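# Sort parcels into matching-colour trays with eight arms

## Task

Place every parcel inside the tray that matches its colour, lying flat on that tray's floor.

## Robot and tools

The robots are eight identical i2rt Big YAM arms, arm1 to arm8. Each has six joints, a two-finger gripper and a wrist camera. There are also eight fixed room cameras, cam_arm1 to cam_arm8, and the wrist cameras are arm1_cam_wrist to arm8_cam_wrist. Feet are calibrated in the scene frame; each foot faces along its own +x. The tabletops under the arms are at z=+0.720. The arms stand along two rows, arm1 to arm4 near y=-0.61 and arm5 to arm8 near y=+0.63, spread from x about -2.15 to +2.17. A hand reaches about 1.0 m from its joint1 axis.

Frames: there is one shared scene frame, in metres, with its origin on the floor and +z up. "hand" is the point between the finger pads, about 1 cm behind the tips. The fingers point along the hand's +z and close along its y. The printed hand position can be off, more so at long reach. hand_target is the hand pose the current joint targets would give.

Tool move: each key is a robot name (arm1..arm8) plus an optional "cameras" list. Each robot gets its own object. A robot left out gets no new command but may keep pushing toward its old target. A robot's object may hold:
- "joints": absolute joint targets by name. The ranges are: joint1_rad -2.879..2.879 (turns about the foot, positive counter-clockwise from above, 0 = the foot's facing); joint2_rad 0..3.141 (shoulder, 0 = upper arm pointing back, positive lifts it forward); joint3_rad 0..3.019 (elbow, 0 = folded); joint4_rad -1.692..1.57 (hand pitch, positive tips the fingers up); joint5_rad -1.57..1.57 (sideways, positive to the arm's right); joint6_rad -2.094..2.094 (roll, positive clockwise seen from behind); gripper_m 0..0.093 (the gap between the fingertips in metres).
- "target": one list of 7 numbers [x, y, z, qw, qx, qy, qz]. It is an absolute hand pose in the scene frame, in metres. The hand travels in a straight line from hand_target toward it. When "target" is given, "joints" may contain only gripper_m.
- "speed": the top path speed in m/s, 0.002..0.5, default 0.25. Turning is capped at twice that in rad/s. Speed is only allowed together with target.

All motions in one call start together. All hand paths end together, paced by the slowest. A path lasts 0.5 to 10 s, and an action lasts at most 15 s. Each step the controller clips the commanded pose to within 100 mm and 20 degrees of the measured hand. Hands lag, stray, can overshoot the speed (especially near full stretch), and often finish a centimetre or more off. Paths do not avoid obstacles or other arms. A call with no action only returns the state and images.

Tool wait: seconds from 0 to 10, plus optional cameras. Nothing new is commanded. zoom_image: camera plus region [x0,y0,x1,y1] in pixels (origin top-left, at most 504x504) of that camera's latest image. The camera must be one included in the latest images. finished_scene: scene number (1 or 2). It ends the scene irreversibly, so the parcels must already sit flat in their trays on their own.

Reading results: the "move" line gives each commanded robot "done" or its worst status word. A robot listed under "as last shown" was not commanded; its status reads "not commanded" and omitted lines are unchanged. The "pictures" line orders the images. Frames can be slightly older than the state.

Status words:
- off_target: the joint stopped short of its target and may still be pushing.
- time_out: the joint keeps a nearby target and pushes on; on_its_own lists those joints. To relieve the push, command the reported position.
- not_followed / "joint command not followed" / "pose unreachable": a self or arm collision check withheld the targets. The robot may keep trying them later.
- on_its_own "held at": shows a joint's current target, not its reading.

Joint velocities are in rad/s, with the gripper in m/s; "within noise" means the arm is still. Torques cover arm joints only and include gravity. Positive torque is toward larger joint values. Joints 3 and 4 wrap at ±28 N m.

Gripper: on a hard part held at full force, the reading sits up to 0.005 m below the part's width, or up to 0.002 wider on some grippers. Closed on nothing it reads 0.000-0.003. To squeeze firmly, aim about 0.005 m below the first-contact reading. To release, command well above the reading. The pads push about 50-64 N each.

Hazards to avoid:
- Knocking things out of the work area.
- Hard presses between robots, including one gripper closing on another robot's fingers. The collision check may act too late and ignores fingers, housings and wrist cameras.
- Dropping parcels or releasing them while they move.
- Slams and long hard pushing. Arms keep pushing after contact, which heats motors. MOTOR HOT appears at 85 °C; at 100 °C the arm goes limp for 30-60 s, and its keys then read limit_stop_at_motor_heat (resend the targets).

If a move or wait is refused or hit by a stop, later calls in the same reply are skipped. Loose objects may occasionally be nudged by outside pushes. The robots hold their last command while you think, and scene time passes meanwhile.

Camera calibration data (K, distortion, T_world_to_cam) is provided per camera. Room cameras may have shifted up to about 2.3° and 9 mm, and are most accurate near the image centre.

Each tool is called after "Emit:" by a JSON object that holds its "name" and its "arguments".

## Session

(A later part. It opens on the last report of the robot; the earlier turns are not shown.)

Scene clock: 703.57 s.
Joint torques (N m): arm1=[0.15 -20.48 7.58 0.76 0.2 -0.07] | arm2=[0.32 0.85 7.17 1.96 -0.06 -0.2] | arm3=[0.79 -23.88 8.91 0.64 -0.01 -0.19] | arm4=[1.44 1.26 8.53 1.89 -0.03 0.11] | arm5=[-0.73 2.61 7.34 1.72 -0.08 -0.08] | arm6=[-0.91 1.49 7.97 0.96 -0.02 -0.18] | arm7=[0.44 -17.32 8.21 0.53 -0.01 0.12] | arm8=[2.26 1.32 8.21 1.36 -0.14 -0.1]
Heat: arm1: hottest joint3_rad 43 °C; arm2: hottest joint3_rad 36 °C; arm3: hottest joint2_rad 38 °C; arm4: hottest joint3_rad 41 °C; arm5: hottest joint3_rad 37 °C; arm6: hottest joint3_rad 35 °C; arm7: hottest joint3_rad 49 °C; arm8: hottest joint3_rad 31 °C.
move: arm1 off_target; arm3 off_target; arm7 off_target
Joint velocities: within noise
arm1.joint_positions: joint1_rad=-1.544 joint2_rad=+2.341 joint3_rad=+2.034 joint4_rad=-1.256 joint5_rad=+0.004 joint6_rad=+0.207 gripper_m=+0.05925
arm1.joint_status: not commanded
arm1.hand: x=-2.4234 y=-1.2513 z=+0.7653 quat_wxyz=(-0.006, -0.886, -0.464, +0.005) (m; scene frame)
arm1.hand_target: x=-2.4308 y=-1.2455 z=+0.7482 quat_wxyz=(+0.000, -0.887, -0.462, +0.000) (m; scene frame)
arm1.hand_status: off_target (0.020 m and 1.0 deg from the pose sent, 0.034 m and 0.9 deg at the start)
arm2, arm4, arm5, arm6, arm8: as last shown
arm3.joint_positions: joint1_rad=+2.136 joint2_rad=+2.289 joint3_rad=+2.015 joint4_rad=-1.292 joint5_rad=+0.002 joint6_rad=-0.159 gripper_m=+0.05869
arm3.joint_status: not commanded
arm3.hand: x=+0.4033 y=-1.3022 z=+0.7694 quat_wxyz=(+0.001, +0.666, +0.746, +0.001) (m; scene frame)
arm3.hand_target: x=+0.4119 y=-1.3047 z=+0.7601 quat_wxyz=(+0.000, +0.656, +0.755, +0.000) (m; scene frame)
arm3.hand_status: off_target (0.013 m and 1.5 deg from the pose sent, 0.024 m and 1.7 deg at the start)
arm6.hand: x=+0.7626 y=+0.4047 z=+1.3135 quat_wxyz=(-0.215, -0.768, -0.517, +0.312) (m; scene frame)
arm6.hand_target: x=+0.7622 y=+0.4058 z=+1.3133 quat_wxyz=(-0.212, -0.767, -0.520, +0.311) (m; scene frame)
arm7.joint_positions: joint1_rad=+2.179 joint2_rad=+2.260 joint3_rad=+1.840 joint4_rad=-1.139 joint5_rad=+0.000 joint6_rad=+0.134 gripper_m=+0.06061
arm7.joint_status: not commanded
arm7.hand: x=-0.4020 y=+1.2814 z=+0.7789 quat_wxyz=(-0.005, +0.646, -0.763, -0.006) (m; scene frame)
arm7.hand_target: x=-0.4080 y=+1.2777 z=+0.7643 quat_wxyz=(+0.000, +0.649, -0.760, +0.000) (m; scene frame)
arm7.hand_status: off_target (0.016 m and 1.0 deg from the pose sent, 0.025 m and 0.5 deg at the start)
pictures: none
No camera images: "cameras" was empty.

Emit:
{"name": "move", "arguments": {"arm7": {"target": [-0.408, 1.278, 0.755, 0, 0.649, -0.760, 0], "speed": 0.05}, "arm1": {"target": [-2.431, -1.246, 0.742, 0, 0.887, 0.462, 0], "speed": 0.05}, "arm3": {"target": [0.412, -1.305, 0.754, 0, 0.656, 0.755, 0], "speed": 0.05}, "cameras": []}}

Emit:
{"name": "move", "arguments": {"arm1": {"joints": {"gripper_m": 0.093}}, "arm3": {"joints": {"gripper_m": 0.093}}, "arm7": {"joints": {"gripper_m": 0.093}}, "cameras": ["arm1_cam_wrist","arm3_cam_wrist","arm7_cam_wrist"]}}

Scene clock: 712.97 s.
Joint torques (N m): arm1=[0.56 -20.19 7.27 0.8 0.2 -0.06] | arm2=[0.32 0.85 7.17 1.96 -0.06 -0.2] | arm3=[0.62 -23.41 8.39 0.94 -0.04 -0.18] | arm4=[1.44 1.32 8.54 1.89 -0.03 0.11] | arm5=[-0.38 3.14 7.49 1.87 -0.07 -0.01] | arm6=[-0.91 1.49 7.95 0.99 -0.02 -0.18] | arm7=[0.38 -17.2 8.1 0.59 -0.01 0.11] | arm8=[2.26 1.14 8.14 1.28 -0.13 -0.11]
Heat: arm1: hottest joint3_rad 42 °C; arm2: hottest joint3_rad 36 °C; arm3: hottest joint2_rad 37 °C; arm4: hottest joint3_rad 41 °C; arm5: hottest joint3_rad 37 °C; arm6: hottest joint3_rad 35 °C; arm7: hottest joint3_rad 48 °C; arm8: hottest joint3_rad 31 °C.
move: arm1 off_target; arm3 off_target; arm7 off_target
Joint velocities: within noise
arm1.joint_positions: joint1_rad=-1.544 joint2_rad=+2.343 joint3_rad=+2.034 joint4_rad=-1.245 joint5_rad=+0.004 joint6_rad=+0.207 gripper_m=+0.05925
arm1.joint_status: not commanded
arm1.hand: x=-2.4243 y=-1.2536 z=+0.7640 quat_wxyz=(-0.009, -0.886, -0.464, +0.009) (m; scene frame)
arm1.hand_target: x=-2.4307 y=-1.2455 z=+0.7424 quat_wxyz=(+0.000, -0.887, -0.462, +0.000) (m; scene frame)
arm1.hand_status: off_target (0.024 m and 1.5 deg from the pose sent, 0.025 m and 1.0 deg at the start)
arm2.joint_positions: joint1_rad=-1.361 joint2_rad=+0.694 joint3_rad=+1.403 joint4_rad=-1.507 joint5_rad=+0.002 joint6_rad=+0.018 gripper_m=+0.09292
arm2.joint_status: not commanded
arm2.hand: x=-0.7503 y=-0.4115 z=+1.2949 quat_wxyz=(-0.318, +0.484, -0.790, -0.202) (m; scene frame)
arm2.hand_target: x=-0.7493 y=-0.4082 z=+1.2936 quat_wxyz=(-0.318, +0.491, -0.786, -0.200) (m; scene frame)
arm2.hand_status: not commanded
arm3.joint_positions: joint1_rad=+2.136 joint2_rad=+2.289 joint3_rad=+2.014 joint4_rad=-1.289 joint5_rad=+0.003 joint6_rad=-0.159 gripper_m=+0.05869
arm3.joint_status: not commanded
arm3.hand: x=+0.4032 y=-1.3026 z=+0.7690 quat_wxyz=(+0.001, +0.666, +0.746, +0.000) (m; scene frame)
arm3.hand_target: x=+0.4119 y=-1.3045 z=+0.7543 quat_wxyz=(+0.000, +0.656, +0.755, +0.000) (m; scene frame)
arm3.hand_status: off_target (0.018 m and 1.5 deg from the pose sent, 0.018 m and 1.5 deg at the start)
arm4.joint_positions: joint1_rad=+1.870 joint2_rad=+0.700 joint3_rad=+1.407 joint4_rad=-1.509 joint5_rad=+0.011 joint6_rad=+0.001 gripper_m=+0.09291
arm4.joint_status: not commanded
arm4.hand: x=+1.4691 y=-0.5297 z=+1.2532 quat_wxyz=(-0.059, +0.913, -0.152, -0.374) (m; scene frame)
arm4.hand_target: x=+1.4660 y=-0.5325 z=+1.2516 quat_wxyz=(-0.056, +0.913, -0.149, -0.376) (m; scene frame)
arm4.hand_status: not commanded
arm5.joint_positions: joint1_rad=+0.583 joint2_rad=+0.625 joint3_rad=+1.427 joint4_rad=-1.371 joint5_rad=+0.119 joint6_rad=-0.097 gripper_m=+0.09397
arm5.joint_status: not commanded
arm5.hand: x=+1.9414 y=+0.5890 z=+1.3387 quat_wxyz=(-0.001, +0.864, +0.156, -0.480) (m; scene frame)
arm5.hand_target: x=+1.9439 y=+0.5882 z=+1.3512 quat_wxyz=(+0.003, +0.856, +0.156, -0.492) (m; scene frame)
arm5.hand_status: not commanded
arm6.joint_positions: joint1_rad=-1.324 joint2_rad=+0.699 joint3_rad=+1.398 joint4_rad=-1.493 joint5_rad=+0.002 joint6_rad=+0.013 gripper_m=+0.09288
arm6.joint_status: not commanded
arm6.hand: x=+0.7626 y=+0.4047 z=+1.3135 quat_wxyz=(-0.215, -0.768, -0.517, +0.312) (m; scene frame)
arm6.hand_target: x=+0.7622 y=+0.4058 z=+1.3133 quat_wxyz=(-0.212, -0.767, -0.520, +0.311) (m; scene frame)
arm6.hand_status: not commanded
arm7.joint_positions: joint1_rad=+2.179 joint2_rad=+2.269 joint3_rad=+1.836 joint4_rad=-1.122 joint5_rad=+0.000 joint6_rad=+0.134 gripper_m=+0.06062
arm7.joint_status: not commanded
arm7.hand: x=-0.4020 y=+1.2826 z=+0.7722 quat_wxyz=(-0.006, +0.646, -0.763, -0.007) (m; scene frame)
arm7.hand_target: x=-0.4080 y=+1.2777 z=+0.7553 quat_wxyz=(+0.000, +0.649, -0.760, +0.000) (m; scene frame)
arm7.hand_status: off_target (0.019 m and 1.2 deg from the pose sent, 0.025 m and 1.0 deg at the start)
arm8.joint_positions: joint1_rad=+0.424 joint2_rad=+0.701 joint3_rad=+1.405 joint4_rad=-1.508 joint5_rad=+0.002 joint6_rad=+0.009 gripper_m=+0.09292
arm8.joint_status: not commanded
arm8.hand: x=-1.7048 y=+0.4217 z=+1.2543 quat_wxyz=(-0.240, -0.715, -0.590, +0.287) (m; scene frame)
arm8.hand_target: x=-1.7038 y=+0.4201 z=+1.2537 quat_wxyz=(-0.242, -0.711, -0.594, +0.288) (m; scene frame)
arm8.hand_status: not commanded
pictures: none
No camera images: "cameras" was empty.

Scene clock: 713.67 s.
Joint torques (N m): arm1=[0.79 -20.01 7.28 0.77 0.18 -0.06] | arm2=[0.32 0.85 7.17 1.96 -0.06 -0.21] | arm3=[0.56 -24.06 8.91 0.59 -0.05 -0.18] | arm4=[1.44 1.26 8.53 1.89 -0.03 0.11] | arm5=[-0.21 3.37 7.49 1.78 -0.06 -0.07] | arm6=[-0.91 1.55 7.95 0.99 -0.02 -0.18] | arm7=[0.56 -17.08 8.05 0.59 -0.01 0.11] | arm8=[2.43 1.14 8.24 1.33 -0.14 -0.09]
Heat: arm1: hottest joint3_rad 42 °C; arm2: hottest joint3_rad 36 °C; arm3: hottest joint2_rad 37 °C; arm4: hottest joint3_rad 41 °C; arm5: hottest joint3_rad 37 °C; arm6: hottest joint3_rad 35 °C; arm7: hottest joint3_rad 48 °C; arm8: hottest joint3_rad 31 °C.
move: arm1 done; arm3 done; arm7 done
Joint velocities: arm1=[within noise] | arm2=[0.005 0.005 -0.007 -0.022 0.022 -0.154 0] | arm3=[within noise] | arm4=[within noise] | arm5=[within noise] | arm6=[within noise] | arm7=[within noise] | arm8=[within noise]
arm1.joint_positions: joint1_rad=-1.544 joint2_rad=+2.343 joint3_rad=+2.034 joint4_rad=-1.245 joint5_rad=+0.004 joint6_rad=+0.207 gripper_m=+0.09284
arm1.joint_status: all done
arm1.hand: x=-2.4243 y=-1.2536 z=+0.7640 quat_wxyz=(-0.009, -0.886, -0.464, +0.009) (m; scene frame)
arm1.hand_target: x=-2.4307 y=-1.2455 z=+0.7424 quat_wxyz=(+0.000, -0.887, -0.462, +0.000) (m; scene frame)
arm1.hand_status: not commanded
arm2, arm4, arm5, arm6, arm8: as last shown
arm3.joint_positions: joint1_rad=+2.136 joint2_rad=+2.295 joint3_rad=+2.008 joint4_rad=-1.280 joint5_rad=+0.003 joint6_rad=-0.159 gripper_m=+0.09292
arm3.joint_status: all done
arm3.hand: x=+0.4033 y=-1.3019 z=+0.7622 quat_wxyz=(+0.000, +0.666, +0.746, +0.002) (m; scene frame)
arm3.hand_target: x=+0.4119 y=-1.3045 z=+0.7542 quat_wxyz=(+0.000, +0.656, +0.755, +0.000) (m; scene frame)
arm3.hand_status: not commanded
arm7.joint_positions: joint1_rad=+2.179 joint2_rad=+2.269 joint3_rad=+1.836 joint4_rad=-1.122 joint5_rad=+0.000 joint6_rad=+0.134 gripper_m=+0.09290
arm7.joint_status: all done
arm7.hand: x=-0.4020 y=+1.2826 z=+0.7722 quat_wxyz=(-0.006, +0.646, -0.763, -0.007) (m; scene frame)
arm7.hand_target: x=-0.4080 y=+1.2777 z=+0.7553 quat_wxyz=(+0.000, +0.649, -0.760, +0.000) (m; scene frame)
arm7.hand_status: not commanded
pictures: arm1_cam_wrist, arm3_cam_wrist, arm7_cam_wrist
camera_calibration:
arm1_cam_wrist: T_world_to_cam=[[-0.813505, 0.581413, -0.0129536, -1.2324], [0.477787, 0.680881, 0.555086, 1.59249], [0.331554, 0.445376, -0.831692, 2.12419], [0, 0, 0, 1]] pos_world=[-2.46772, -1.31382, 0.866741]
arm3_cam_wrist: T_world_to_cam=[[-0.994036, -0.108852, 0.00663655, 0.253001], [-0.0845237, 0.807465, 0.583829, 0.646213], [-0.0689098, 0.579786, -0.811849, 1.52544], [0, 0, 0, 1]] pos_world=[0.41123, -1.37868, 0.859468]
arm7_cam_wrist: T_world_to_cam=[[0.988626, -0.150018, 0.0106812, 0.578446], [-0.130677, -0.821665, 0.554788, 0.579348], [-0.0744519, -0.549873, -0.831923, 1.43903], [0, 0, 0, 1]] pos_world=[-0.38902, 1.35409, 0.869569]

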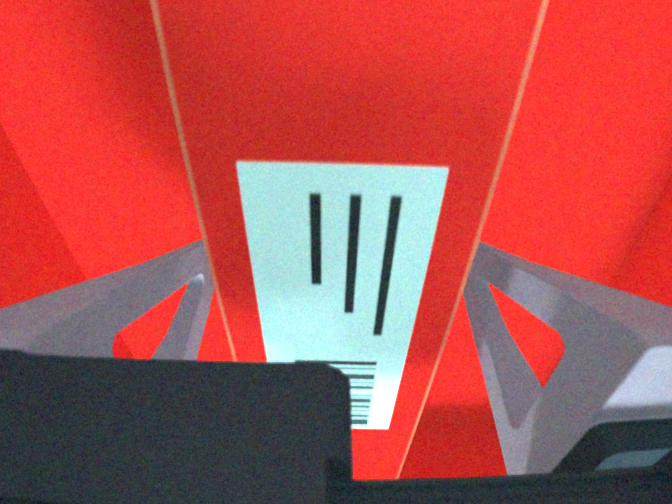

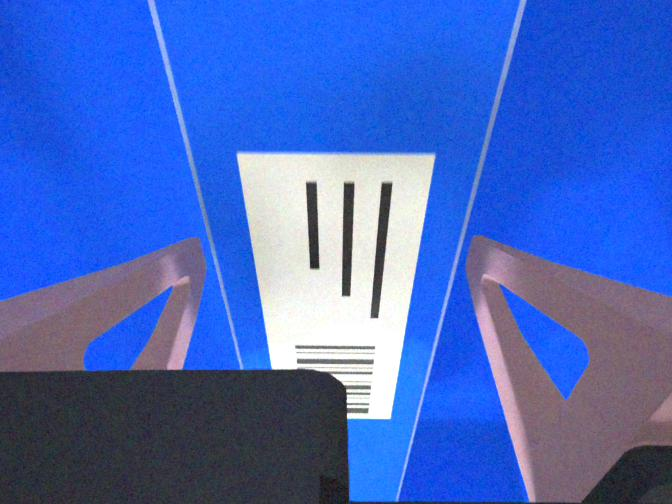

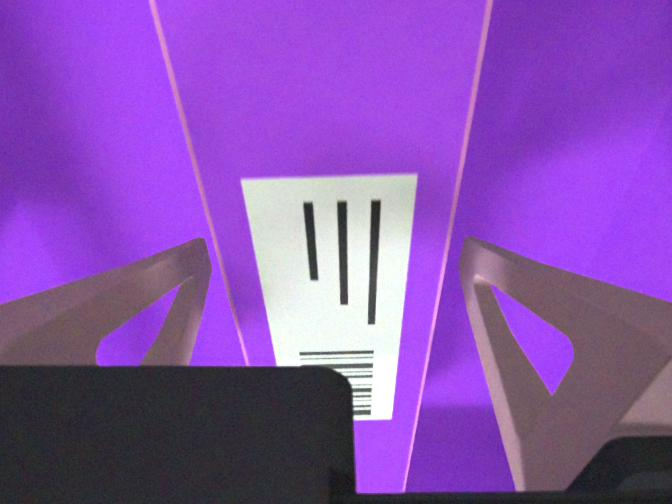

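Emit:
{"name": "move", "arguments": {"arm1": {"target": [-2.421, -1.248, 0.95, 0, 0.887, 0.462, 0], "speed": 0.2}, "arm3": {"target": [0.404, -1.295, 0.95, 0, 0.667, 0.745, 0], "speed": 0.2}, "arm7": {"target": [-0.403, 1.275, 0.95, 0, 0.649, -0.760, 0], "speed": 0.2}, "cameras": []}}

Emit:
{"name": "move", "arguments": {"arm1": {"joints": {"joint2_rad": 0.7, "joint3_rad": 1.4, "joint4_rad": -1.5}}, "arm3": {"joints": {"joint2_rad": 1.25, "joint3_rad": 1.35, "joint4_rad": -1.66, "joint6_rad": 0.6}}, "arm7": {"joints": {"joint2_rad": 0.7, "joint3_rad": 1.4, "joint4_rad": -1.5}}, "cameras": []}}

Emit:
{"name": "move", "arguments": {"arm3": {"joints": {"joint1_rad": -2.19, "joint6_rad": 0.66}}, "cameras": ["cam_arm1","cam_arm3","cam_arm7"]}}

Scene clock: 728.20 s.
Joint torques (N m): arm1=[1.67 -20.31 12.23 -0.14 0.21 0.06] | arm2=[0.32 0.85 7.16 1.98 -0.06 -0.2] | arm3=[-0.38 -25.47 14.16 -0.29 -0.05 0.02] | arm4=[1.44 1.32 8.53 1.89 -0.03 0.11] | arm5=[-0.03 2.96 7.45 1.8 -0.08 -0.02] | arm6=[-0.91 1.49 7.94 0.99 -0.02 -0.17] | arm7=[-0.26 -18.02 15.3 -0.39 -0.01 0.05] | arm8=[2.26 1.38 8.25 1.31 -0.14 -0.11]
Heat: arm1: hottest joint3_rad 40 °C; arm2: hottest joint3_rad 36 °C; arm3: hottest joint2_rad 39 °C; arm4: hottest joint3_rad 41 °C; arm5: hottest joint3_rad 37 °C; arm6: hottest joint3_rad 35 °C; arm7: hottest joint3_rad 46 °C; arm8: hottest joint3_rad 31 °C.
move: arm1 done; arm3 off_target; arm7 off_target
Joint velocities: within noise
arm1.joint_positions: joint1_rad=-1.544 joint2_rad=+2.244 joint3_rad=+2.336 joint4_rad=-1.673 joint5_rad=+0.004 joint6_rad=+0.209 gripper_m=+0.09289
arm1.joint_status: not commanded
arm1.hand: x=-2.4196 y=-1.2390 z=+0.9449 quat_wxyz=(+0.000, -0.886, -0.464, -0.002) (m; scene frame)
arm1.hand_target: x=-2.4208 y=-1.2474 z=+0.9499 quat_wxyz=(-0.005, -0.887, -0.462, +0.006) (m; scene frame)
arm1.hand_status: done (0.010 m and 0.3 deg from the pose sent, 0.186 m and 1.5 deg at the start; a joint's target at an end of its range on 23 of 57 steps)
arm2, arm4, arm5, arm6, arm8: as last shown
arm3.joint_positions: joint1_rad=+2.136 joint2_rad=+2.206 joint3_rad=+2.267 joint4_rad=-1.673 joint5_rad=+0.003 joint6_rad=-0.159 gripper_m=+0.09297
arm3.joint_status: not commanded
arm3.hand: x=+0.4032 y=-1.2844 z=+0.9200 quat_wxyz=(-0.014, +0.665, +0.746, +0.019) (m; scene frame)
arm3.hand_target: x=+0.4041 y=-1.2933 z=+0.9499 quat_wxyz=(+0.004, +0.667, +0.745, -0.004) (m; scene frame)
arm3.hand_status: off_target (0.032 m and 2.7 deg from the pose sent, 0.188 m and 0.3 deg at the start; pose on its path clipped on 8 of 57 steps; a joint's target at an end of its range on 21 of 57 steps)
arm7.joint_positions: joint1_rad=+2.179 joint2_rad=+2.125 joint3_rad=+2.003 joint4_rad=-1.504 joint5_rad=+0.000 joint6_rad=+0.134 gripper_m=+0.09294
arm7.joint_status: not commanded
arm7.hand: x=-0.4027 y=+1.2586 z=+0.9256 quat_wxyz=(+0.018, +0.646, -0.763, +0.019) (m; scene frame)
arm7.hand_target: x=-0.4031 y=+1.2736 z=+0.9502 quat_wxyz=(-0.001, +0.649, -0.760, +0.000) (m; scene frame)
arm7.hand_status: off_target (0.029 m and 3.0 deg from the pose sent, 0.178 m and 1.2 deg at the start)
pictures: none
No camera images: "cameras" was empty.

Scene clock: 730.27 s.
Joint torques (N m): arm1=[1.38 1.67 7.02 1.81 0.19 0.06] | arm2=[0.32 0.85 7.17 1.96 -0.06 -0.2] | arm3=[-0.44 -10.34 9.52 0.38 0.02 0.14] | arm4=[1.38 1.32 8.54 1.91 -0.03 0.11] | arm5=[-0.26 2.73 7.41 1.77 -0.08 -0.01] | arm6=[-0.91 1.49 7.95 0.99 -0.02 -0.18] | arm7=[-0.15 0.09 8.1 1.26 -0.02 0.03] | arm8=[2.32 1.14 8.18 1.33 -0.14 -0.09]
Heat: arm1: hottest joint3_rad 40 °C; arm2: hottest joint3_rad 36 °C; arm3: hottest joint2_rad 38 °C; arm4: hottest joint3_rad 41 °C; arm5: hottest joint3_rad 37 °C; arm6: hottest joint3_rad 35 °C; arm7: hottest joint3_rad 46 °C; arm8: hottest joint3_rad 31 °C.
move: arm1 done; arm3 done; arm7 done
Joint velocities: within noise
arm1.joint_positions: joint1_rad=-1.544 joint2_rad=+0.697 joint3_rad=+1.409 joint4_rad=-1.510 joint5_rad=+0.004 joint6_rad=+0.209 gripper_m=+0.09289
arm1.joint_status: all done
arm1.hand: x=-2.2453 y=-0.8181 z=+1.2670 quat_wxyz=(-0.244, -0.820, -0.427, +0.292) (m; scene frame)
arm1.hand_target: x=-2.2463 y=-0.8215 z=+1.2639 quat_wxyz=(-0.244, -0.822, -0.425, +0.291) (m; scene frame)
arm1.hand_status: not commanded
arm2, arm4, arm5, arm6, arm8: as last shown
arm3.joint_positions: joint1_rad=+2.136 joint2_rad=+1.252 joint3_rad=+1.345 joint4_rad=-1.667 joint5_rad=+0.003 joint6_rad=+0.584 gripper_m=+0.09298
arm3.joint_status: all done
arm3.hand: x=+0.4171 y=-0.9603 z=+1.0507 quat_wxyz=(-0.003, +0.891, +0.454, +0.003) (m; scene frame)
arm3.hand_target: x=+0.4175 y=-0.9628 z=+1.0530 quat_wxyz=(+0.002, +0.894, +0.448, -0.001) (m; scene frame)
arm3.hand_status: not commanded
arm7.joint_positions: joint1_rad=+2.179 joint2_rad=+0.696 joint3_rad=+1.410 joint4_rad=-1.503 joint5_rad=+0.000 joint6_rad=+0.134 gripper_m=+0.09294
arm7.joint_status: all done
arm7.hand: x=-0.4155 y=+0.8499 z=+1.3008 quat_wxyz=(-0.256, +0.597, -0.705, -0.284) (m; scene frame)
arm7.hand_target: x=-0.4156 y=+0.8527 z=+1.2958 quat_wxyz=(-0.254, +0.601, -0.704, -0.279) (m; scene frame)
arm7.hand_status: not commanded
pictures: none
No camera images: "cameras" was empty.

Scene clock: 733.10 s.
Joint torques (N m): arm1=[1.73 2.08 7.06 1.83 0.17 0.07] | arm2=[0.26 0.85 7.17 1.96 -0.06 -0.2] | arm3=[-1.49 -11.99 9.55 -0.05 -0.03 0.12] | arm4=[1.44 1.32 8.54 1.91 -0.03 0.11] | arm5=[-0.32 3.31 7.45 1.81 -0.11 -0.06] | arm6=[-0.91 1.49 7.95 1.01 -0.02 -0.18] | arm7=[-0.21 -0.03 8.06 1.28 -0.02 0.03] | arm8=[2.2 1.2 8.14 1.35 -0.14 -0.1]
Heat: arm1: hottest joint3_rad 39 °C; arm2: hottest joint3_rad 36 °C; arm3: hottest joint2_rad 38 °C; arm4: hottest joint3_rad 41 °C; arm5: hottest joint3_rad 37 °C; arm6: hottest joint3_rad 35 °C; arm7: hottest joint3_rad 46 °C; arm8: hottest joint3_rad 31 °C.
move: arm3 done
Joint velocities: within noise
arm1, arm2, arm4, arm5, arm6, arm7, arm8: as last shown
arm3.joint_positions: joint1_rad=-2.178 joint2_rad=+1.273 joint3_rad=+1.345 joint4_rad=-1.654 joint5_rad=+0.004 joint6_rad=+0.645 gripper_m=+0.09306
arm3.joint_status: all done
arm3.hand: x=+0.7662 y=-0.4923 z=+1.0485 quat_wxyz=(+0.001, -0.145, -0.989, +0.001) (m; scene frame)
arm3.hand_target: x=+0.7636 y=-0.4979 z=+1.0576 quat_wxyz=(-0.008, -0.159, -0.987, -0.004) (m; scene frame)
arm3.hand_status: not commanded
pictures: cam_arm1, cam_arm3, cam_arm7

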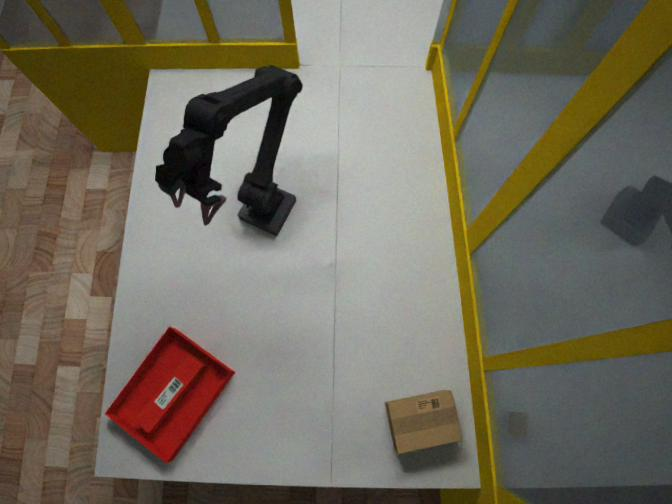

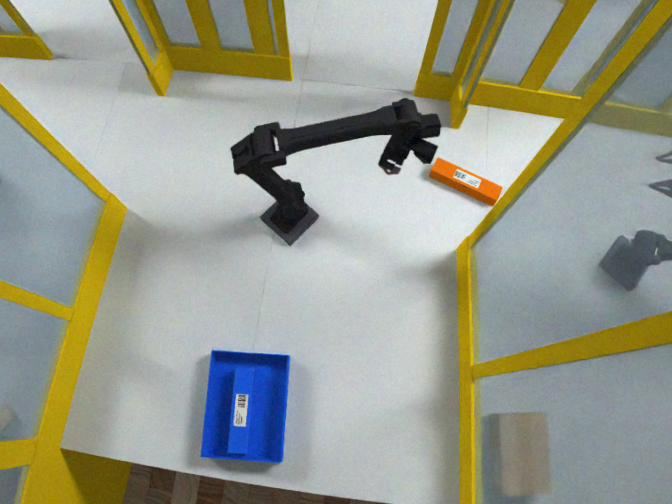

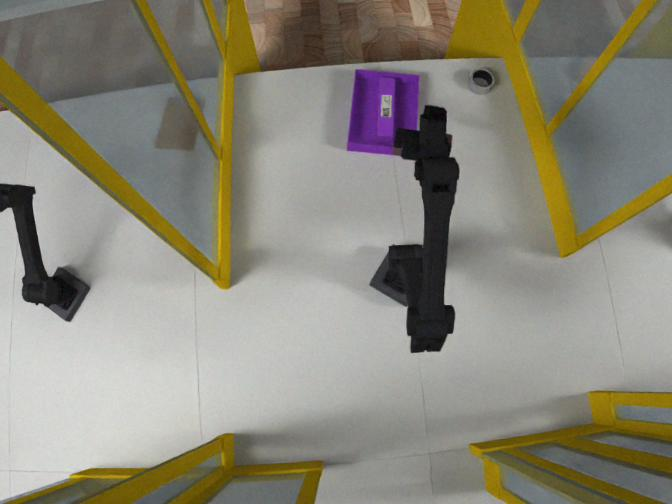

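Emit:
{"name": "move", "arguments": {"arm3": {"target": [1.036, -0.390, 0.91, 0, -0.160, -0.987, 0], "speed": 0.25}, "cameras": ["arm3_cam_wrist"]}}

Scene clock: 739.73 s.
Joint torques (N m): arm1=[1.96 2.26 6.97 1.87 0.18 0.07] | arm2=[0.32 0.85 7.17 1.96 -0.06 -0.2] | arm3=[-0.21 -21.95 14.01 -0.36 -0.1 0.13] | arm4=[1.44 1.32 8.53 1.89 -0.03 0.11] | arm5=[0.09 3.14 7.42 1.91 -0.09 -0.03] | arm6=[-0.97 1.49 7.95 1.01 -0.02 -0.18] | arm7=[-0.21 0.09 8.08 1.25 -0.02 0.04] | arm8=[2.26 1.26 8.18 1.35 -0.14 -0.08]
Heat: arm1: hottest joint3_rad 39 °C; arm2: hottest joint3_rad 36 °C; arm3: hottest joint2_rad 37 °C; arm4: hottest joint3_rad 41 °C; arm5: hottest joint3_rad 37 °C; arm6: hottest joint3_rad 35 °C; arm7: hottest joint3_rad 45 °C; arm8: hottest joint3_rad 31 °C.
move: arm3 off_target
Joint velocities: within noise
arm1, arm2, arm4, arm5, arm6, arm7, arm8: as last shown
arm3.joint_positions: joint1_rad=-2.178 joint2_rad=+2.060 joint3_rad=+1.925 joint4_rad=-1.482 joint5_rad=+0.004 joint6_rad=+0.661 gripper_m=+0.09306
arm3.joint_status: not commanded
arm3.hand: x=+1.0232 y=-0.3971 z=+0.8919 quat_wxyz=(+0.017, -0.153, -0.988, +0.010) (m; scene frame)
arm3.hand_target: x=+1.0350 y=-0.3904 z=+0.9100 quat_wxyz=(+0.000, -0.160, -0.987, +0.000) (m; scene frame)
arm3.hand_status: off_target (0.023 m and 2.4 deg from the pose sent, 0.320 m and 1.7 deg at the start)
pictures: arm3_cam_wrist
camera_calibration:
arm3_cam_wrist: T_world_to_cam=[[-0.306777, -0.951161, 0.0343525, -0.095546], [-0.750315, 0.263889, 0.606127, 0.337777], [-0.58559, 0.160171, -0.794625, 1.49543], [0, 0, 0, 1]] pos_world=[1.09984, -0.41954, 0.986857]

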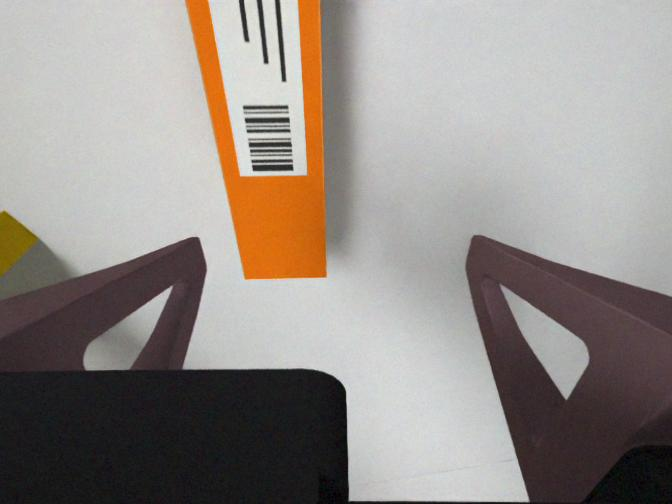

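Emit:
{"name": "move", "arguments": {"arm3": {"target": [1.068, -0.374, 0.85, 0, -0.160, -0.987, 0], "speed": 0.15}, "cameras": ["arm3_cam_wrist"]}}

Scene clock: 750.50 s.
Joint torques (N m): arm1=[1.55 2.02 7.02 1.73 0.17 0.06] | arm2=[0.32 0.85 7.17 1.98 -0.06 -0.2] | arm3=[0.15 -24.23 13.75 0.34 -0.11 0.14] | arm4=[1.38 1.32 8.54 1.89 -0.03 0.11] | arm5=[-0.38 3.37 7.56 1.77 -0.08 -0.05] | arm6=[-0.97 1.49 7.94 0.98 -0.02 -0.18] | arm7=[-0.15 -0.03 8.03 1.26 -0.01 0.03] | arm8=[2.14 1.26 8.21 1.28 -0.14 -0.11]
Heat: arm1: hottest joint3_rad 37 °C; arm2: hottest joint3_rad 36 °C; arm3: hottest joint2_rad 37 °C; arm4: hottest joint3_rad 41 °C; arm5: hottest joint3_rad 37 °C; arm6: hottest joint3_rad 35 °C; arm7: hottest joint3_rad 44 °C; arm8: hottest joint3_rad 31 °C.
move: arm3 off_target
Joint velocities: within noise
arm1, arm2, arm4, arm5, arm6, arm7, arm8: as last shown
arm3.joint_positions: joint1_rad=-2.178 joint2_rad=+2.201 joint3_rad=+1.991 joint4_rad=-1.436 joint5_rad=+0.004 joint6_rad=+0.666 gripper_m=+0.09306
arm3.joint_status: not commanded
arm3.hand: x=+1.0499 y=-0.3870 z=+0.8281 quat_wxyz=(+0.029, -0.156, -0.987, +0.017) (m; scene frame)
arm3.hand_target: x=+1.0665 y=-0.3745 z=+0.8507 quat_wxyz=(+0.000, -0.160, -0.987, -0.001) (m; scene frame)
arm3.hand_status: off_target (0.031 m and 3.9 deg from the pose sent, 0.066 m and 2.4 deg at the start)
pictures: arm3_cam_wrist
camera_calibration:
arm3_cam_wrist: T_world_to_cam=[[-0.310586, -0.949105, 0.0523081, -0.0856663], [-0.732465, 0.27404, 0.623216, 0.364843], [-0.605831, 0.155248, -0.780299, 1.46642], [0, 0, 0, 1]] pos_world=[1.12903, -0.408947, 0.921347]

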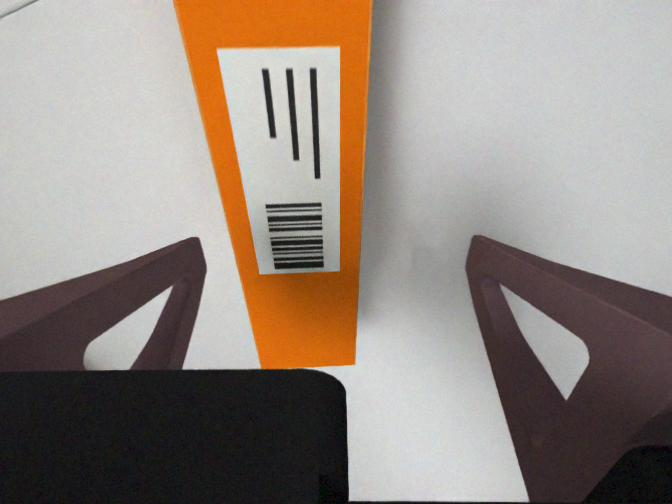

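Emit:
{"name": "move", "arguments": {"arm3": {"target": [1.072, -0.353, 0.775, 0, -0.160, -0.987, 0], "speed": 0.1}, "cameras": ["arm3_cam_wrist"]}}

Scene clock: 756.67 s.
Joint torques (N m): arm1=[1.32 1.96 6.95 1.84 0.21 0.04] | arm2=[0.32 0.85 7.17 1.96 -0.06 -0.2] | arm3=[0.38 -24.35 10.04 0.55 -0.11 0.12] | arm4=[1.44 1.32 8.54 1.89 -0.03 0.11] | arm5=[-0.03 2.67 7.53 1.83 -0.09 -0.08] | arm6=[-0.97 1.49 7.94 0.98 -0.02 -0.17] | arm7=[-0.26 -0.03 8.08 1.28 -0.01 0.03] | arm8=[2.26 1.2 8.14 1.33 -0.15 -0.11]
Heat: arm1: hottest joint3_rad 37 °C; arm2: hottest joint3_rad 36 °C; arm3: hottest joint2_rad 38 °C; arm4: hottest joint3_rad 41 °C; arm5: hottest joint3_rad 37 °C; arm6: hottest joint3_rad 35 °C; arm7: hottest joint3_rad 43 °C; arm8: hottest joint3_rad 31 °C.
move: arm3 off_target
Joint velocities: within noise
arm1, arm2, arm4, arm5, arm6, arm7, arm8: as last shown
arm3.joint_positions: joint1_rad=-2.156 joint2_rad=+2.283 joint3_rad=+1.991 joint4_rad=-1.308 joint5_rad=+0.004 joint6_rad=+0.692 gripper_m=+0.09306
arm3.joint_status: not commanded
arm3.hand: x=+1.0677 y=-0.3642 z=+0.7735 quat_wxyz=(+0.009, -0.158, -0.987, +0.006) (m; scene frame)
arm3.hand_target: x=+1.0718 y=-0.3532 z=+0.7750 quat_wxyz=(+0.000, -0.160, -0.987, +0.000) (m; scene frame)
arm3.hand_status: off_target (0.012 m and 1.3 deg from the pose sent, 0.067 m and 3.9 deg at the start)
pictures: arm3_cam_wrist
camera_calibration:
arm3_cam_wrist: T_world_to_cam=[[-0.316404, -0.948305, 0.0246157, -0.0276651], [-0.757488, 0.268188, 0.595221, 0.45191], [-0.571052, 0.169684, -0.803185, 1.41682], [0, 0, 0, 1]] pos_world=[1.14264, -0.387844, 0.869663]

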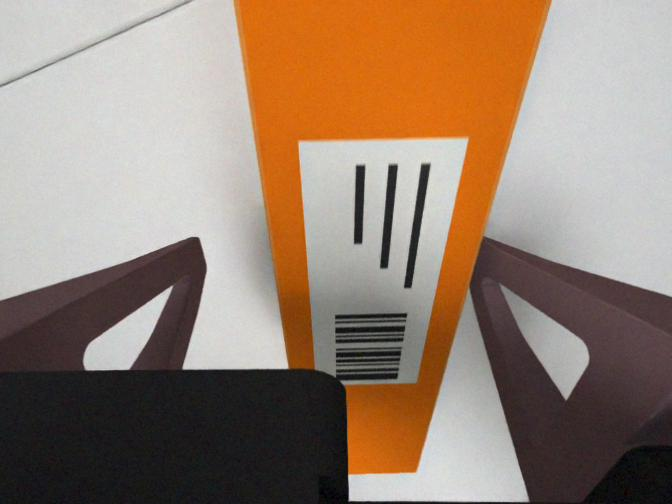

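Emit:
{"name": "move", "arguments": {"arm3": {"target": [1.069, -0.367, 0.760, 0, -0.160, -0.987, 0], "speed": 0.08}, "cameras": ["arm3_cam_wrist"]}}

Scene clock: 762.03 s.
Joint torques (N m): arm1=[1.49 2.02 6.98 1.77 0.19 0.08] | arm2=[0.32 0.85 7.17 1.98 -0.06 -0.2] | arm3=[-1.03 -24.76 8.66 0.61 -0.09 -0.05] | arm4=[1.44 1.32 8.54 1.89 -0.03 0.11] | arm5=[-0.26 2.9 7.56 1.89 -0.09 -0.08] | arm6=[-0.97 1.44 7.95 0.98 -0.02 -0.18] | arm7=[-0.15 0.09 8.03 1.28 -0.01 0.02] | arm8=[2.26 1.38 8.16 1.26 -0.14 -0.08]
Heat: arm1: hottest joint3_rad 37 °C; arm2: hottest joint3_rad 36 °C; arm3: hottest joint2_rad 37 °C; arm4: hottest joint3_rad 41 °C; arm5: hottest joint3_rad 37 °C; arm6: hottest joint3_rad 35 °C; arm7: hottest joint3_rad 43 °C; arm8: hottest joint3_rad 31 °C.
move: arm3 done
Joint velocities: within noise
arm1, arm7: as last shown
arm2.joint_positions: joint1_rad=-1.361 joint2_rad=+0.694 joint3_rad=+1.403 joint4_rad=-1.507 joint5_rad=+0.002 joint6_rad=+0.018 gripper_m=+0.09292
arm2.joint_status: not commanded
arm2.hand: x=-0.7503 y=-0.4115 z=+1.2949 quat_wxyz=(-0.318, +0.484, -0.790, -0.202) (m; scene frame)
arm2.hand_target: x=-0.7493 y=-0.4082 z=+1.2936 quat_wxyz=(-0.318, +0.491, -0.786, -0.200) (m; scene frame)
arm2.hand_status: not commanded
arm3.joint_positions: joint1_rad=-2.156 joint2_rad=+2.283 joint3_rad=+1.948 joint4_rad=-1.260 joint5_rad=+0.004 joint6_rad=+0.693 gripper_m=+0.09306
arm3.joint_status: not commanded
arm3.hand: x=+1.0642 y=-0.3655 z=+0.7576 quat_wxyz=(+0.007, -0.158, -0.987, +0.005) (m; scene frame)
arm3.hand_target: x=+1.0690 y=-0.3672 z=+0.7599 quat_wxyz=(+0.000, -0.160, -0.987, +0.000) (m; scene frame)
arm3.hand_status: done (0.006 m and 1.0 deg from the pose sent, 0.014 m and 1.3 deg at the start)
arm4.joint_positions: joint1_rad=+1.870 joint2_rad=+0.700 joint3_rad=+1.407 joint4_rad=-1.509 joint5_rad=+0.011 joint6_rad=+0.001 gripper_m=+0.09291
arm4.joint_status: not commanded
arm4.hand: x=+1.4691 y=-0.5297 z=+1.2532 quat_wxyz=(-0.059, +0.913, -0.152, -0.374) (m; scene frame)
arm4.hand_target: x=+1.4660 y=-0.5325 z=+1.2516 quat_wxyz=(-0.056, +0.913, -0.149, -0.376) (m; scene frame)
arm4.hand_status: not commanded
arm5.joint_positions: joint1_rad=+0.583 joint2_rad=+0.625 joint3_rad=+1.427 joint4_rad=-1.371 joint5_rad=+0.119 joint6_rad=-0.097 gripper_m=+0.09397
arm5.joint_status: not commanded
arm5.hand: x=+1.9414 y=+0.5890 z=+1.3387 quat_wxyz=(-0.001, +0.864, +0.156, -0.480) (m; scene frame)
arm5.hand_target: x=+1.9439 y=+0.5882 z=+1.3512 quat_wxyz=(+0.003, +0.856, +0.156, -0.492) (m; scene frame)
arm5.hand_status: not commanded
arm6.joint_positions: joint1_rad=-1.324 joint2_rad=+0.699 joint3_rad=+1.398 joint4_rad=-1.493 joint5_rad=+0.002 joint6_rad=+0.013 gripper_m=+0.09288
arm6.joint_status: not commanded
arm6.hand: x=+0.7626 y=+0.4047 z=+1.3135 quat_wxyz=(-0.215, -0.768, -0.517, +0.312) (m; scene frame)
arm6.hand_target: x=+0.7622 y=+0.4058 z=+1.3133 quat_wxyz=(-0.212, -0.767, -0.520, +0.311) (m; scene frame)
arm6.hand_status: not commanded
arm8.joint_positions: joint1_rad=+0.424 joint2_rad=+0.701 joint3_rad=+1.405 joint4_rad=-1.508 joint5_rad=+0.002 joint6_rad=+0.009 gripper_m=+0.09292
arm8.joint_status: not commanded
arm8.hand: x=-1.7048 y=+0.4217 z=+1.2543 quat_wxyz=(-0.240, -0.715, -0.590, +0.287) (m; scene frame)
arm8.hand_target: x=-1.7038 y=+0.4201 z=+1.2537 quat_wxyz=(-0.242, -0.711, -0.594, +0.288) (m; scene frame)
arm8.hand_status: not commanded
pictures: arm3_cam_wrist
camera_calibration:
arm3_cam_wrist: T_world_to_cam=[[-0.31688, -0.948224, 0.021436, -0.0267744], [-0.760121, 0.267407, 0.592208, 0.463861], [-0.567278, 0.171365, -0.8055, 1.40061], [0, 0, 0, 1]] pos_world=[1.13864, -0.389443, 0.854065]

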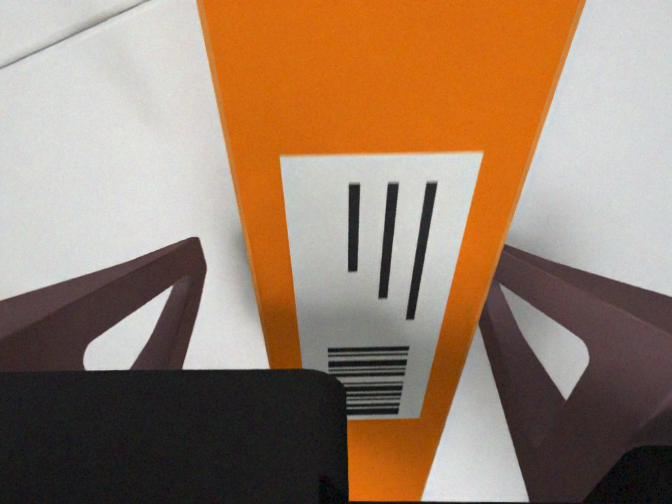

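Emit:
{"name": "move", "arguments": {"arm3": {"joints": {"gripper_m": 0.045}}, "cameras": []}}

Emit:
{"name": "move", "arguments": {"arm3": {"target": [1.055, -0.368, 0.88, 0, -0.160, -0.987, 0], "speed": 0.15}, "cameras": ["arm3_cam_wrist"]}}

Emit:
{"name": "move", "arguments": {"arm3": {"joints": {"joint2_rad": 1.25, "joint3_rad": 1.35, "joint4_rad": -1.66}}, "cameras": []}}

Emit:
{"name": "move", "arguments": {"arm3": {"joints": {"joint1_rad": -1.22, "joint6_rad": 0.0}}, "cameras": ["cam_arm3"]}}

Scene clock: 769.50 s.
Joint torques (N m): arm1=[1.67 1.85 7.04 1.83 0.19 0.06] | arm2=[0.32 0.85 7.17 1.98 -0.06 -0.2] | arm3=[-0.91 -24.88 8.69 0.58 -0.08 -0.05] | arm4=[1.38 1.32 8.53 1.91 -0.03 0.11] | arm5=[0.03 3.31 7.54 1.84 -0.1 -0.08] | arm6=[-0.91 1.49 7.94 0.98 -0.02 -0.18] | arm7=[-0.15 0.21 7.98 1.24 -0.02 0.04] | arm8=[2.32 1.49 8.2 1.31 -0.13 -0.11]
Heat: arm1: hottest joint3_rad 36 °C; arm2: hottest joint3_rad 36 °C; arm3: hottest joint2_rad 36 °C; arm4: hottest joint3_rad 41 °C; arm5: hottest joint3_rad 37 °C; arm6: hottest joint3_rad 35 °C; arm7: hottest joint3_rad 42 °C; arm8: hottest joint3_rad 32 °C.
move: arm3 off_target
Joint velocities: within noise
arm1, arm2, arm4, arm5, arm6, arm7, arm8: as last shown
arm3.joint_positions: joint1_rad=-2.156 joint2_rad=+2.283 joint3_rad=+1.948 joint4_rad=-1.260 joint5_rad=+0.004 joint6_rad=+0.693 gripper_m=+0.05877
arm3.joint_status: gripper_m off_target (ended at +0.05880, target +0.04500)
arm3.hand: x=+1.0641 y=-0.3655 z=+0.7576 quat_wxyz=(+0.007, -0.158, -0.987, +0.005) (m; scene frame)
arm3.hand_target: x=+1.0689 y=-0.3671 z=+0.7599 quat_wxyz=(+0.000, -0.160, -0.987, +0.000) (m; scene frame)
arm3.hand_status: not commanded
pictures: none
No camera images: "cameras" was empty.

Scene clock: 771.13 s.
Joint torques (N m): arm1=[1.49 1.96 7.06 1.76 0.2 0.07] | arm2=[0.32 0.85 7.16 1.96 -0.06 -0.2] | arm3=[-0.38 -25.82 13.89 -0.4 -0.1 0.03] | arm4=[1.44 1.32 8.54 1.89 -0.03 0.11] | arm5=[-0.67 2.9 7.58 1.81 -0.07 -0.02] | arm6=[-0.85 1.49 7.95 0.99 -0.02 -0.18] | arm7=[-0.15 0.09 8.1 1.32 -0.02 0.04] | arm8=[2.32 1.44 8.21 1.36 -0.14 -0.09]
Heat: arm1: hottest joint3_rad 36 °C; arm2: hottest joint3_rad 36 °C; arm3: hottest joint2_rad 36 °C; arm4: hottest joint3_rad 41 °C; arm5: hottest joint3_rad 37 °C; arm6: hottest joint3_rad 35 °C; arm7: hottest joint3_rad 42 °C; arm8: hottest joint3_rad 32 °C.
move: arm3 off_target
Joint velocities: within noise
arm1, arm2, arm4, arm5, arm6, arm7, arm8: as last shown
arm3.joint_positions: joint1_rad=-2.156 joint2_rad=+2.180 joint3_rad=+1.991 joint4_rad=-1.460 joint5_rad=+0.004 joint6_rad=+0.693 gripper_m=+0.05877
arm3.joint_status: not commanded
arm3.hand: x=+1.0400 y=-0.3753 z=+0.8417 quat_wxyz=(+0.031, -0.158, -0.987, +0.018) (m; scene frame)
arm3.hand_target: x=+1.0532 y=-0.3688 z=+0.8801 quat_wxyz=(+0.000, -0.160, -0.987, +0.000) (m; scene frame)
arm3.hand_status: off_target (0.042 m and 4.1 deg from the pose sent, 0.123 m and 1.0 deg at the start)
pictures: arm3_cam_wrist
camera_calibration:
arm3_cam_wrist: T_world_to_cam=[[-0.314729, -0.947531, 0.0559487, -0.07642], [-0.729406, 0.279154, 0.624532, 0.343557], [-0.607382, 0.155749, -0.778993, 1.46989], [0, 0, 0, 1]] pos_world=[1.11933, -0.39725, 0.934747]

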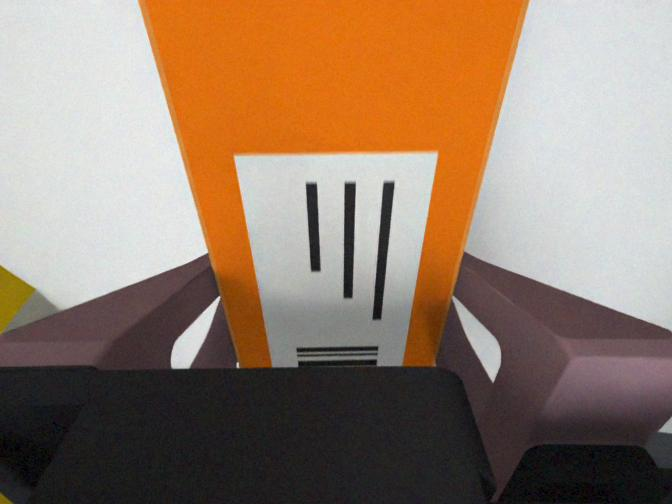

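Scene clock: 772.80 s.
Joint torques (N m): arm1=[1.67 1.61 7.08 1.91 0.2 0.08] | arm2=[0.32 0.85 7.16 1.98 -0.06 -0.2] | arm3=[-0.44 -10.23 9.52 -0.02 -0.09 0.02] | arm4=[1.38 1.32 8.53 1.91 -0.03 0.11] | arm5=[-0.32 3.37 7.49 1.89 -0.08 -0.01] | arm6=[-0.97 1.49 7.92 0.99 -0.02 -0.17] | arm7=[-0.21 0.15 8.05 1.25 -0.01 0.03] | arm8=[2.49 1.14 8.2 1.32 -0.14 -0.1]
Heat: arm1: hottest joint3_rad 36 °C; arm2: hottest joint3_rad 36 °C; arm3: hottest joint2_rad 36 °C; arm4: hottest joint3_rad 41 °C; arm5: hottest joint3_rad 37 °C; arm6: hottest joint3_rad 35 °C; arm7: hottest joint3_rad 42 °C; arm8: hottest joint3_rad 32 °C.
move: arm3 done
Joint velocities: within noise
arm1.joint_positions: joint1_rad=-1.544 joint2_rad=+0.697 joint3_rad=+1.409 joint4_rad=-1.510 joint5_rad=+0.004 joint6_rad=+0.209 gripper_m=+0.09289
arm1.joint_status: not commanded
arm1.hand: x=-2.2453 y=-0.8181 z=+1.2670 quat_wxyz=(-0.244, -0.820, -0.427, +0.292) (m; scene frame)
arm1.hand_target: x=-2.2463 y=-0.8215 z=+1.2639 quat_wxyz=(-0.244, -0.822, -0.425, +0.291) (m; scene frame)
arm1.hand_status: not commanded
arm2, arm4, arm5, arm6, arm8: as last shown
arm3.joint_positions: joint1_rad=-2.156 joint2_rad=+1.252 joint3_rad=+1.346 joint4_rad=-1.654 joint5_rad=+0.004 joint6_rad=+0.693 gripper_m=+0.05877
arm3.joint_status: all done
arm3.hand: x=+0.7602 y=-0.4862 z=+1.0556 quat_wxyz=(-0.008, -0.158, -0.987, -0.004) (m; scene frame)
arm3.hand_target: x=+0.7590 y=-0.4859 z=+1.0579 quat_wxyz=(-0.008, -0.160, -0.987, -0.005) (m; scene frame)
arm3.hand_status: not commanded
arm7.joint_positions: joint1_rad=+2.179 joint2_rad=+0.696 joint3_rad=+1.410 joint4_rad=-1.503 joint5_rad=+0.000 joint6_rad=+0.134 gripper_m=+0.09294
arm7.joint_status: not commanded
arm7.hand: x=-0.4155 y=+0.8499 z=+1.3008 quat_wxyz=(-0.256, +0.597, -0.705, -0.284) (m; scene frame)
arm7.hand_target: x=-0.4156 y=+0.8527 z=+1.2958 quat_wxyz=(-0.254, +0.601, -0.704, -0.279) (m; scene frame)
arm7.hand_status: not commanded
pictures: none
No camera images: "cameras" was empty.

Scene clock: 774.37 s.
Joint torques (N m): arm1=[1.79 1.96 6.98 1.84 0.18 0.09] | arm2=[0.32 0.85 7.17 1.98 -0.06 -0.2] | arm3=[0.38 -10.23 9.52 -0.01 -0.1 -0.21] | arm4=[1.44 1.32 8.53 1.89 -0.03 0.11] | arm5=[-0.09 3.31 7.54 1.88 -0.1 -0.05] | arm6=[-0.91 1.61 7.95 0.99 -0.02 -0.18] | arm7=[-0.09 -0.03 8.03 1.28 -0.02 0.04] | arm8=[2.49 1.44 8.18 1.31 -0.14 -0.09]
Heat: arm1: hottest joint3_rad 36 °C; arm2: hottest joint3_rad 36 °C; arm3: hottest joint2_rad 36 °C; arm4: hottest joint3_rad 41 °C; arm5: hottest joint3_rad 37 °C; arm6: hottest joint3_rad 35 °C; arm7: hottest joint3_rad 42 °C; arm8: hottest joint3_rad 32 °C.
move: arm3 done
Joint velocities: within noise
arm1, arm2, arm4, arm5, arm6, arm7, arm8: as last shown
arm3.joint_positions: joint1_rad=-1.232 joint2_rad=+1.252 joint3_rad=+1.346 joint4_rad=-1.654 joint5_rad=+0.003 joint6_rad=+0.016 gripper_m=+0.05877
arm3.joint_status: all done
arm3.hand: x=+0.5287 y=-0.2762 z=+1.0555 quat_wxyz=(-0.009, +0.598, -0.801, -0.003) (m; scene frame)
arm3.hand_target: x=+0.5243 y=-0.2760 z=+1.0578 quat_wxyz=(-0.009, +0.610, -0.793, -0.003) (m; scene frame)
arm3.hand_status: not commanded
pictures: cam_arm3

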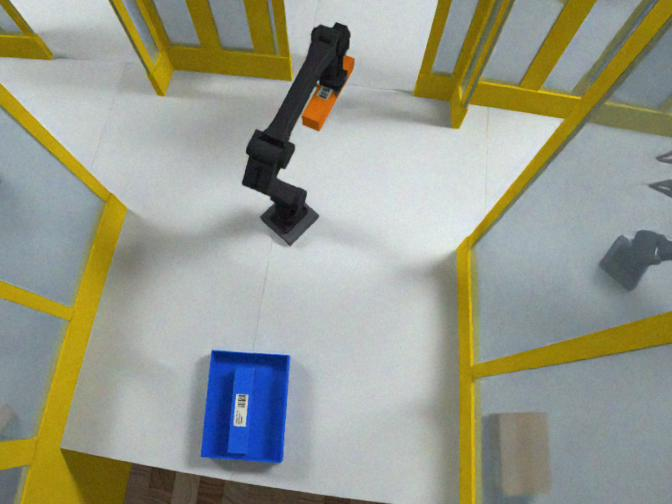

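Emit:
{"name": "move", "arguments": {"arm3": {"target": [0.613, 0.018, 0.83, 0, 0.605, -0.797, 0], "speed": 0.25}, "cameras": []}}

Emit:
{"name": "move", "arguments": {"arm3": {"target": [0.613, 0.016, 0.765, 0, 0.605, -0.797, 0], "speed": 0.08}, "cameras": []}}

Scene clock: 783.17 s.
Joint torques (N m): arm1=[1.44 2.02 7.04 1.96 0.2 0.06] | arm2=[0.32 0.85 7.17 1.96 -0.06 -0.2] | arm3=[-1.03 -23 13.72 -0.14 -0.24 -0.21] | arm4=[1.38 1.32 8.53 1.91 -0.03 0.11] | arm5=[-0.32 2.96 7.36 1.83 -0.06 -0.01] | arm6=[-0.97 1.44 7.97 0.99 -0.02 -0.17] | arm7=[-0.03 0.03 8.05 1.2 -0.03 0.03] | arm8=[2.2 1.32 8.18 1.29 -0.15 -0.1]
Heat: arm1: hottest joint3_rad 35 °C; arm2: hottest joint3_rad 36 °C; arm3: hottest joint2_rad 36 °C; arm4: hottest joint3_rad 41 °C; arm5: hottest joint3_rad 37 °C; arm6: hottest joint3_rad 35 °C; arm7: hottest joint3_rad 41 °C; arm8: hottest joint3_rad 32 °C.
move: arm3 off_target
Joint velocities: within noise
arm1, arm2, arm4, arm5, arm6, arm7, arm8: as last shown
arm3.joint_positions: joint1_rad=-1.232 joint2_rad=+2.143 joint3_rad=+1.845 joint4_rad=-1.323 joint5_rad=+0.000 joint6_rad=+0.013 gripper_m=+0.05877
arm3.joint_status: not commanded
arm3.hand: x=+0.6065 y=+0.0013 z=+0.8107 quat_wxyz=(+0.016, +0.600, -0.800, +0.015) (m; scene frame)
arm3.hand_target: x=+0.6127 y=+0.0169 z=+0.8303 quat_wxyz=(-0.001, +0.605, -0.797, +0.000) (m; scene frame)
arm3.hand_status: off_target (0.026 m and 2.5 deg from the pose sent, 0.380 m and 1.4 deg at the start)
pictures: none
No camera images: "cameras" was empty.

Scene clock: 784.63 s.
Joint torques (N m): arm1=[1.73 1.61 6.97 1.87 0.2 0.05] | arm2=[0.26 0.85 7.17 1.96 -0.06 -0.2] | arm3=[-1.08 -22.65 8.96 0.55 -0.26 -0.22] | arm4=[1.44 1.32 8.53 1.89 -0.03 0.11] | arm5=[-0.21 2.96 7.54 1.88 -0.06 -0.06] | arm6=[-0.97 1.49 7.95 0.98 -0.02 -0.17] | arm7=[-0.21 -0.03 8.03 1.28 -0.03 0.04] | arm8=[2.32 1.2 8.21 1.28 -0.12 -0.11]
Heat: arm1: hottest joint3_rad 35 °C; arm2: hottest joint3_rad 36 °C; arm3: hottest joint2_rad 36 °C; arm4: hottest joint3_rad 41 °C; arm5: hottest joint3_rad 37 °C; arm6: hottest joint3_rad 35 °C; arm7: hottest joint3_rad 41 °C; arm8: hottest joint3_rad 32 °C.
move: arm3 done
Joint velocities: within noise
arm1, arm2, arm4, arm5, arm6, arm7, arm8: as last shown
arm3.joint_positions: joint1_rad=-1.232 joint2_rad=+2.197 joint3_rad=+1.814 joint4_rad=-1.210 joint5_rad=+0.000 joint6_rad=+0.013 gripper_m=+0.05877
arm3.joint_status: not commanded
arm3.hand: x=+0.6097 y=+0.0119 z=+0.7654 quat_wxyz=(+0.005, +0.600, -0.800, +0.006) (m; scene frame)
arm3.hand_target: x=+0.6130 y=+0.0159 z=+0.7650 quat_wxyz=(+0.000, +0.605, -0.797, +0.000) (m; scene frame)
arm3.hand_status: done (0.005 m and 1.1 deg from the pose sent, 0.048 m and 2.5 deg at the start)
pictures: none
No camera images: "cameras" was empty.


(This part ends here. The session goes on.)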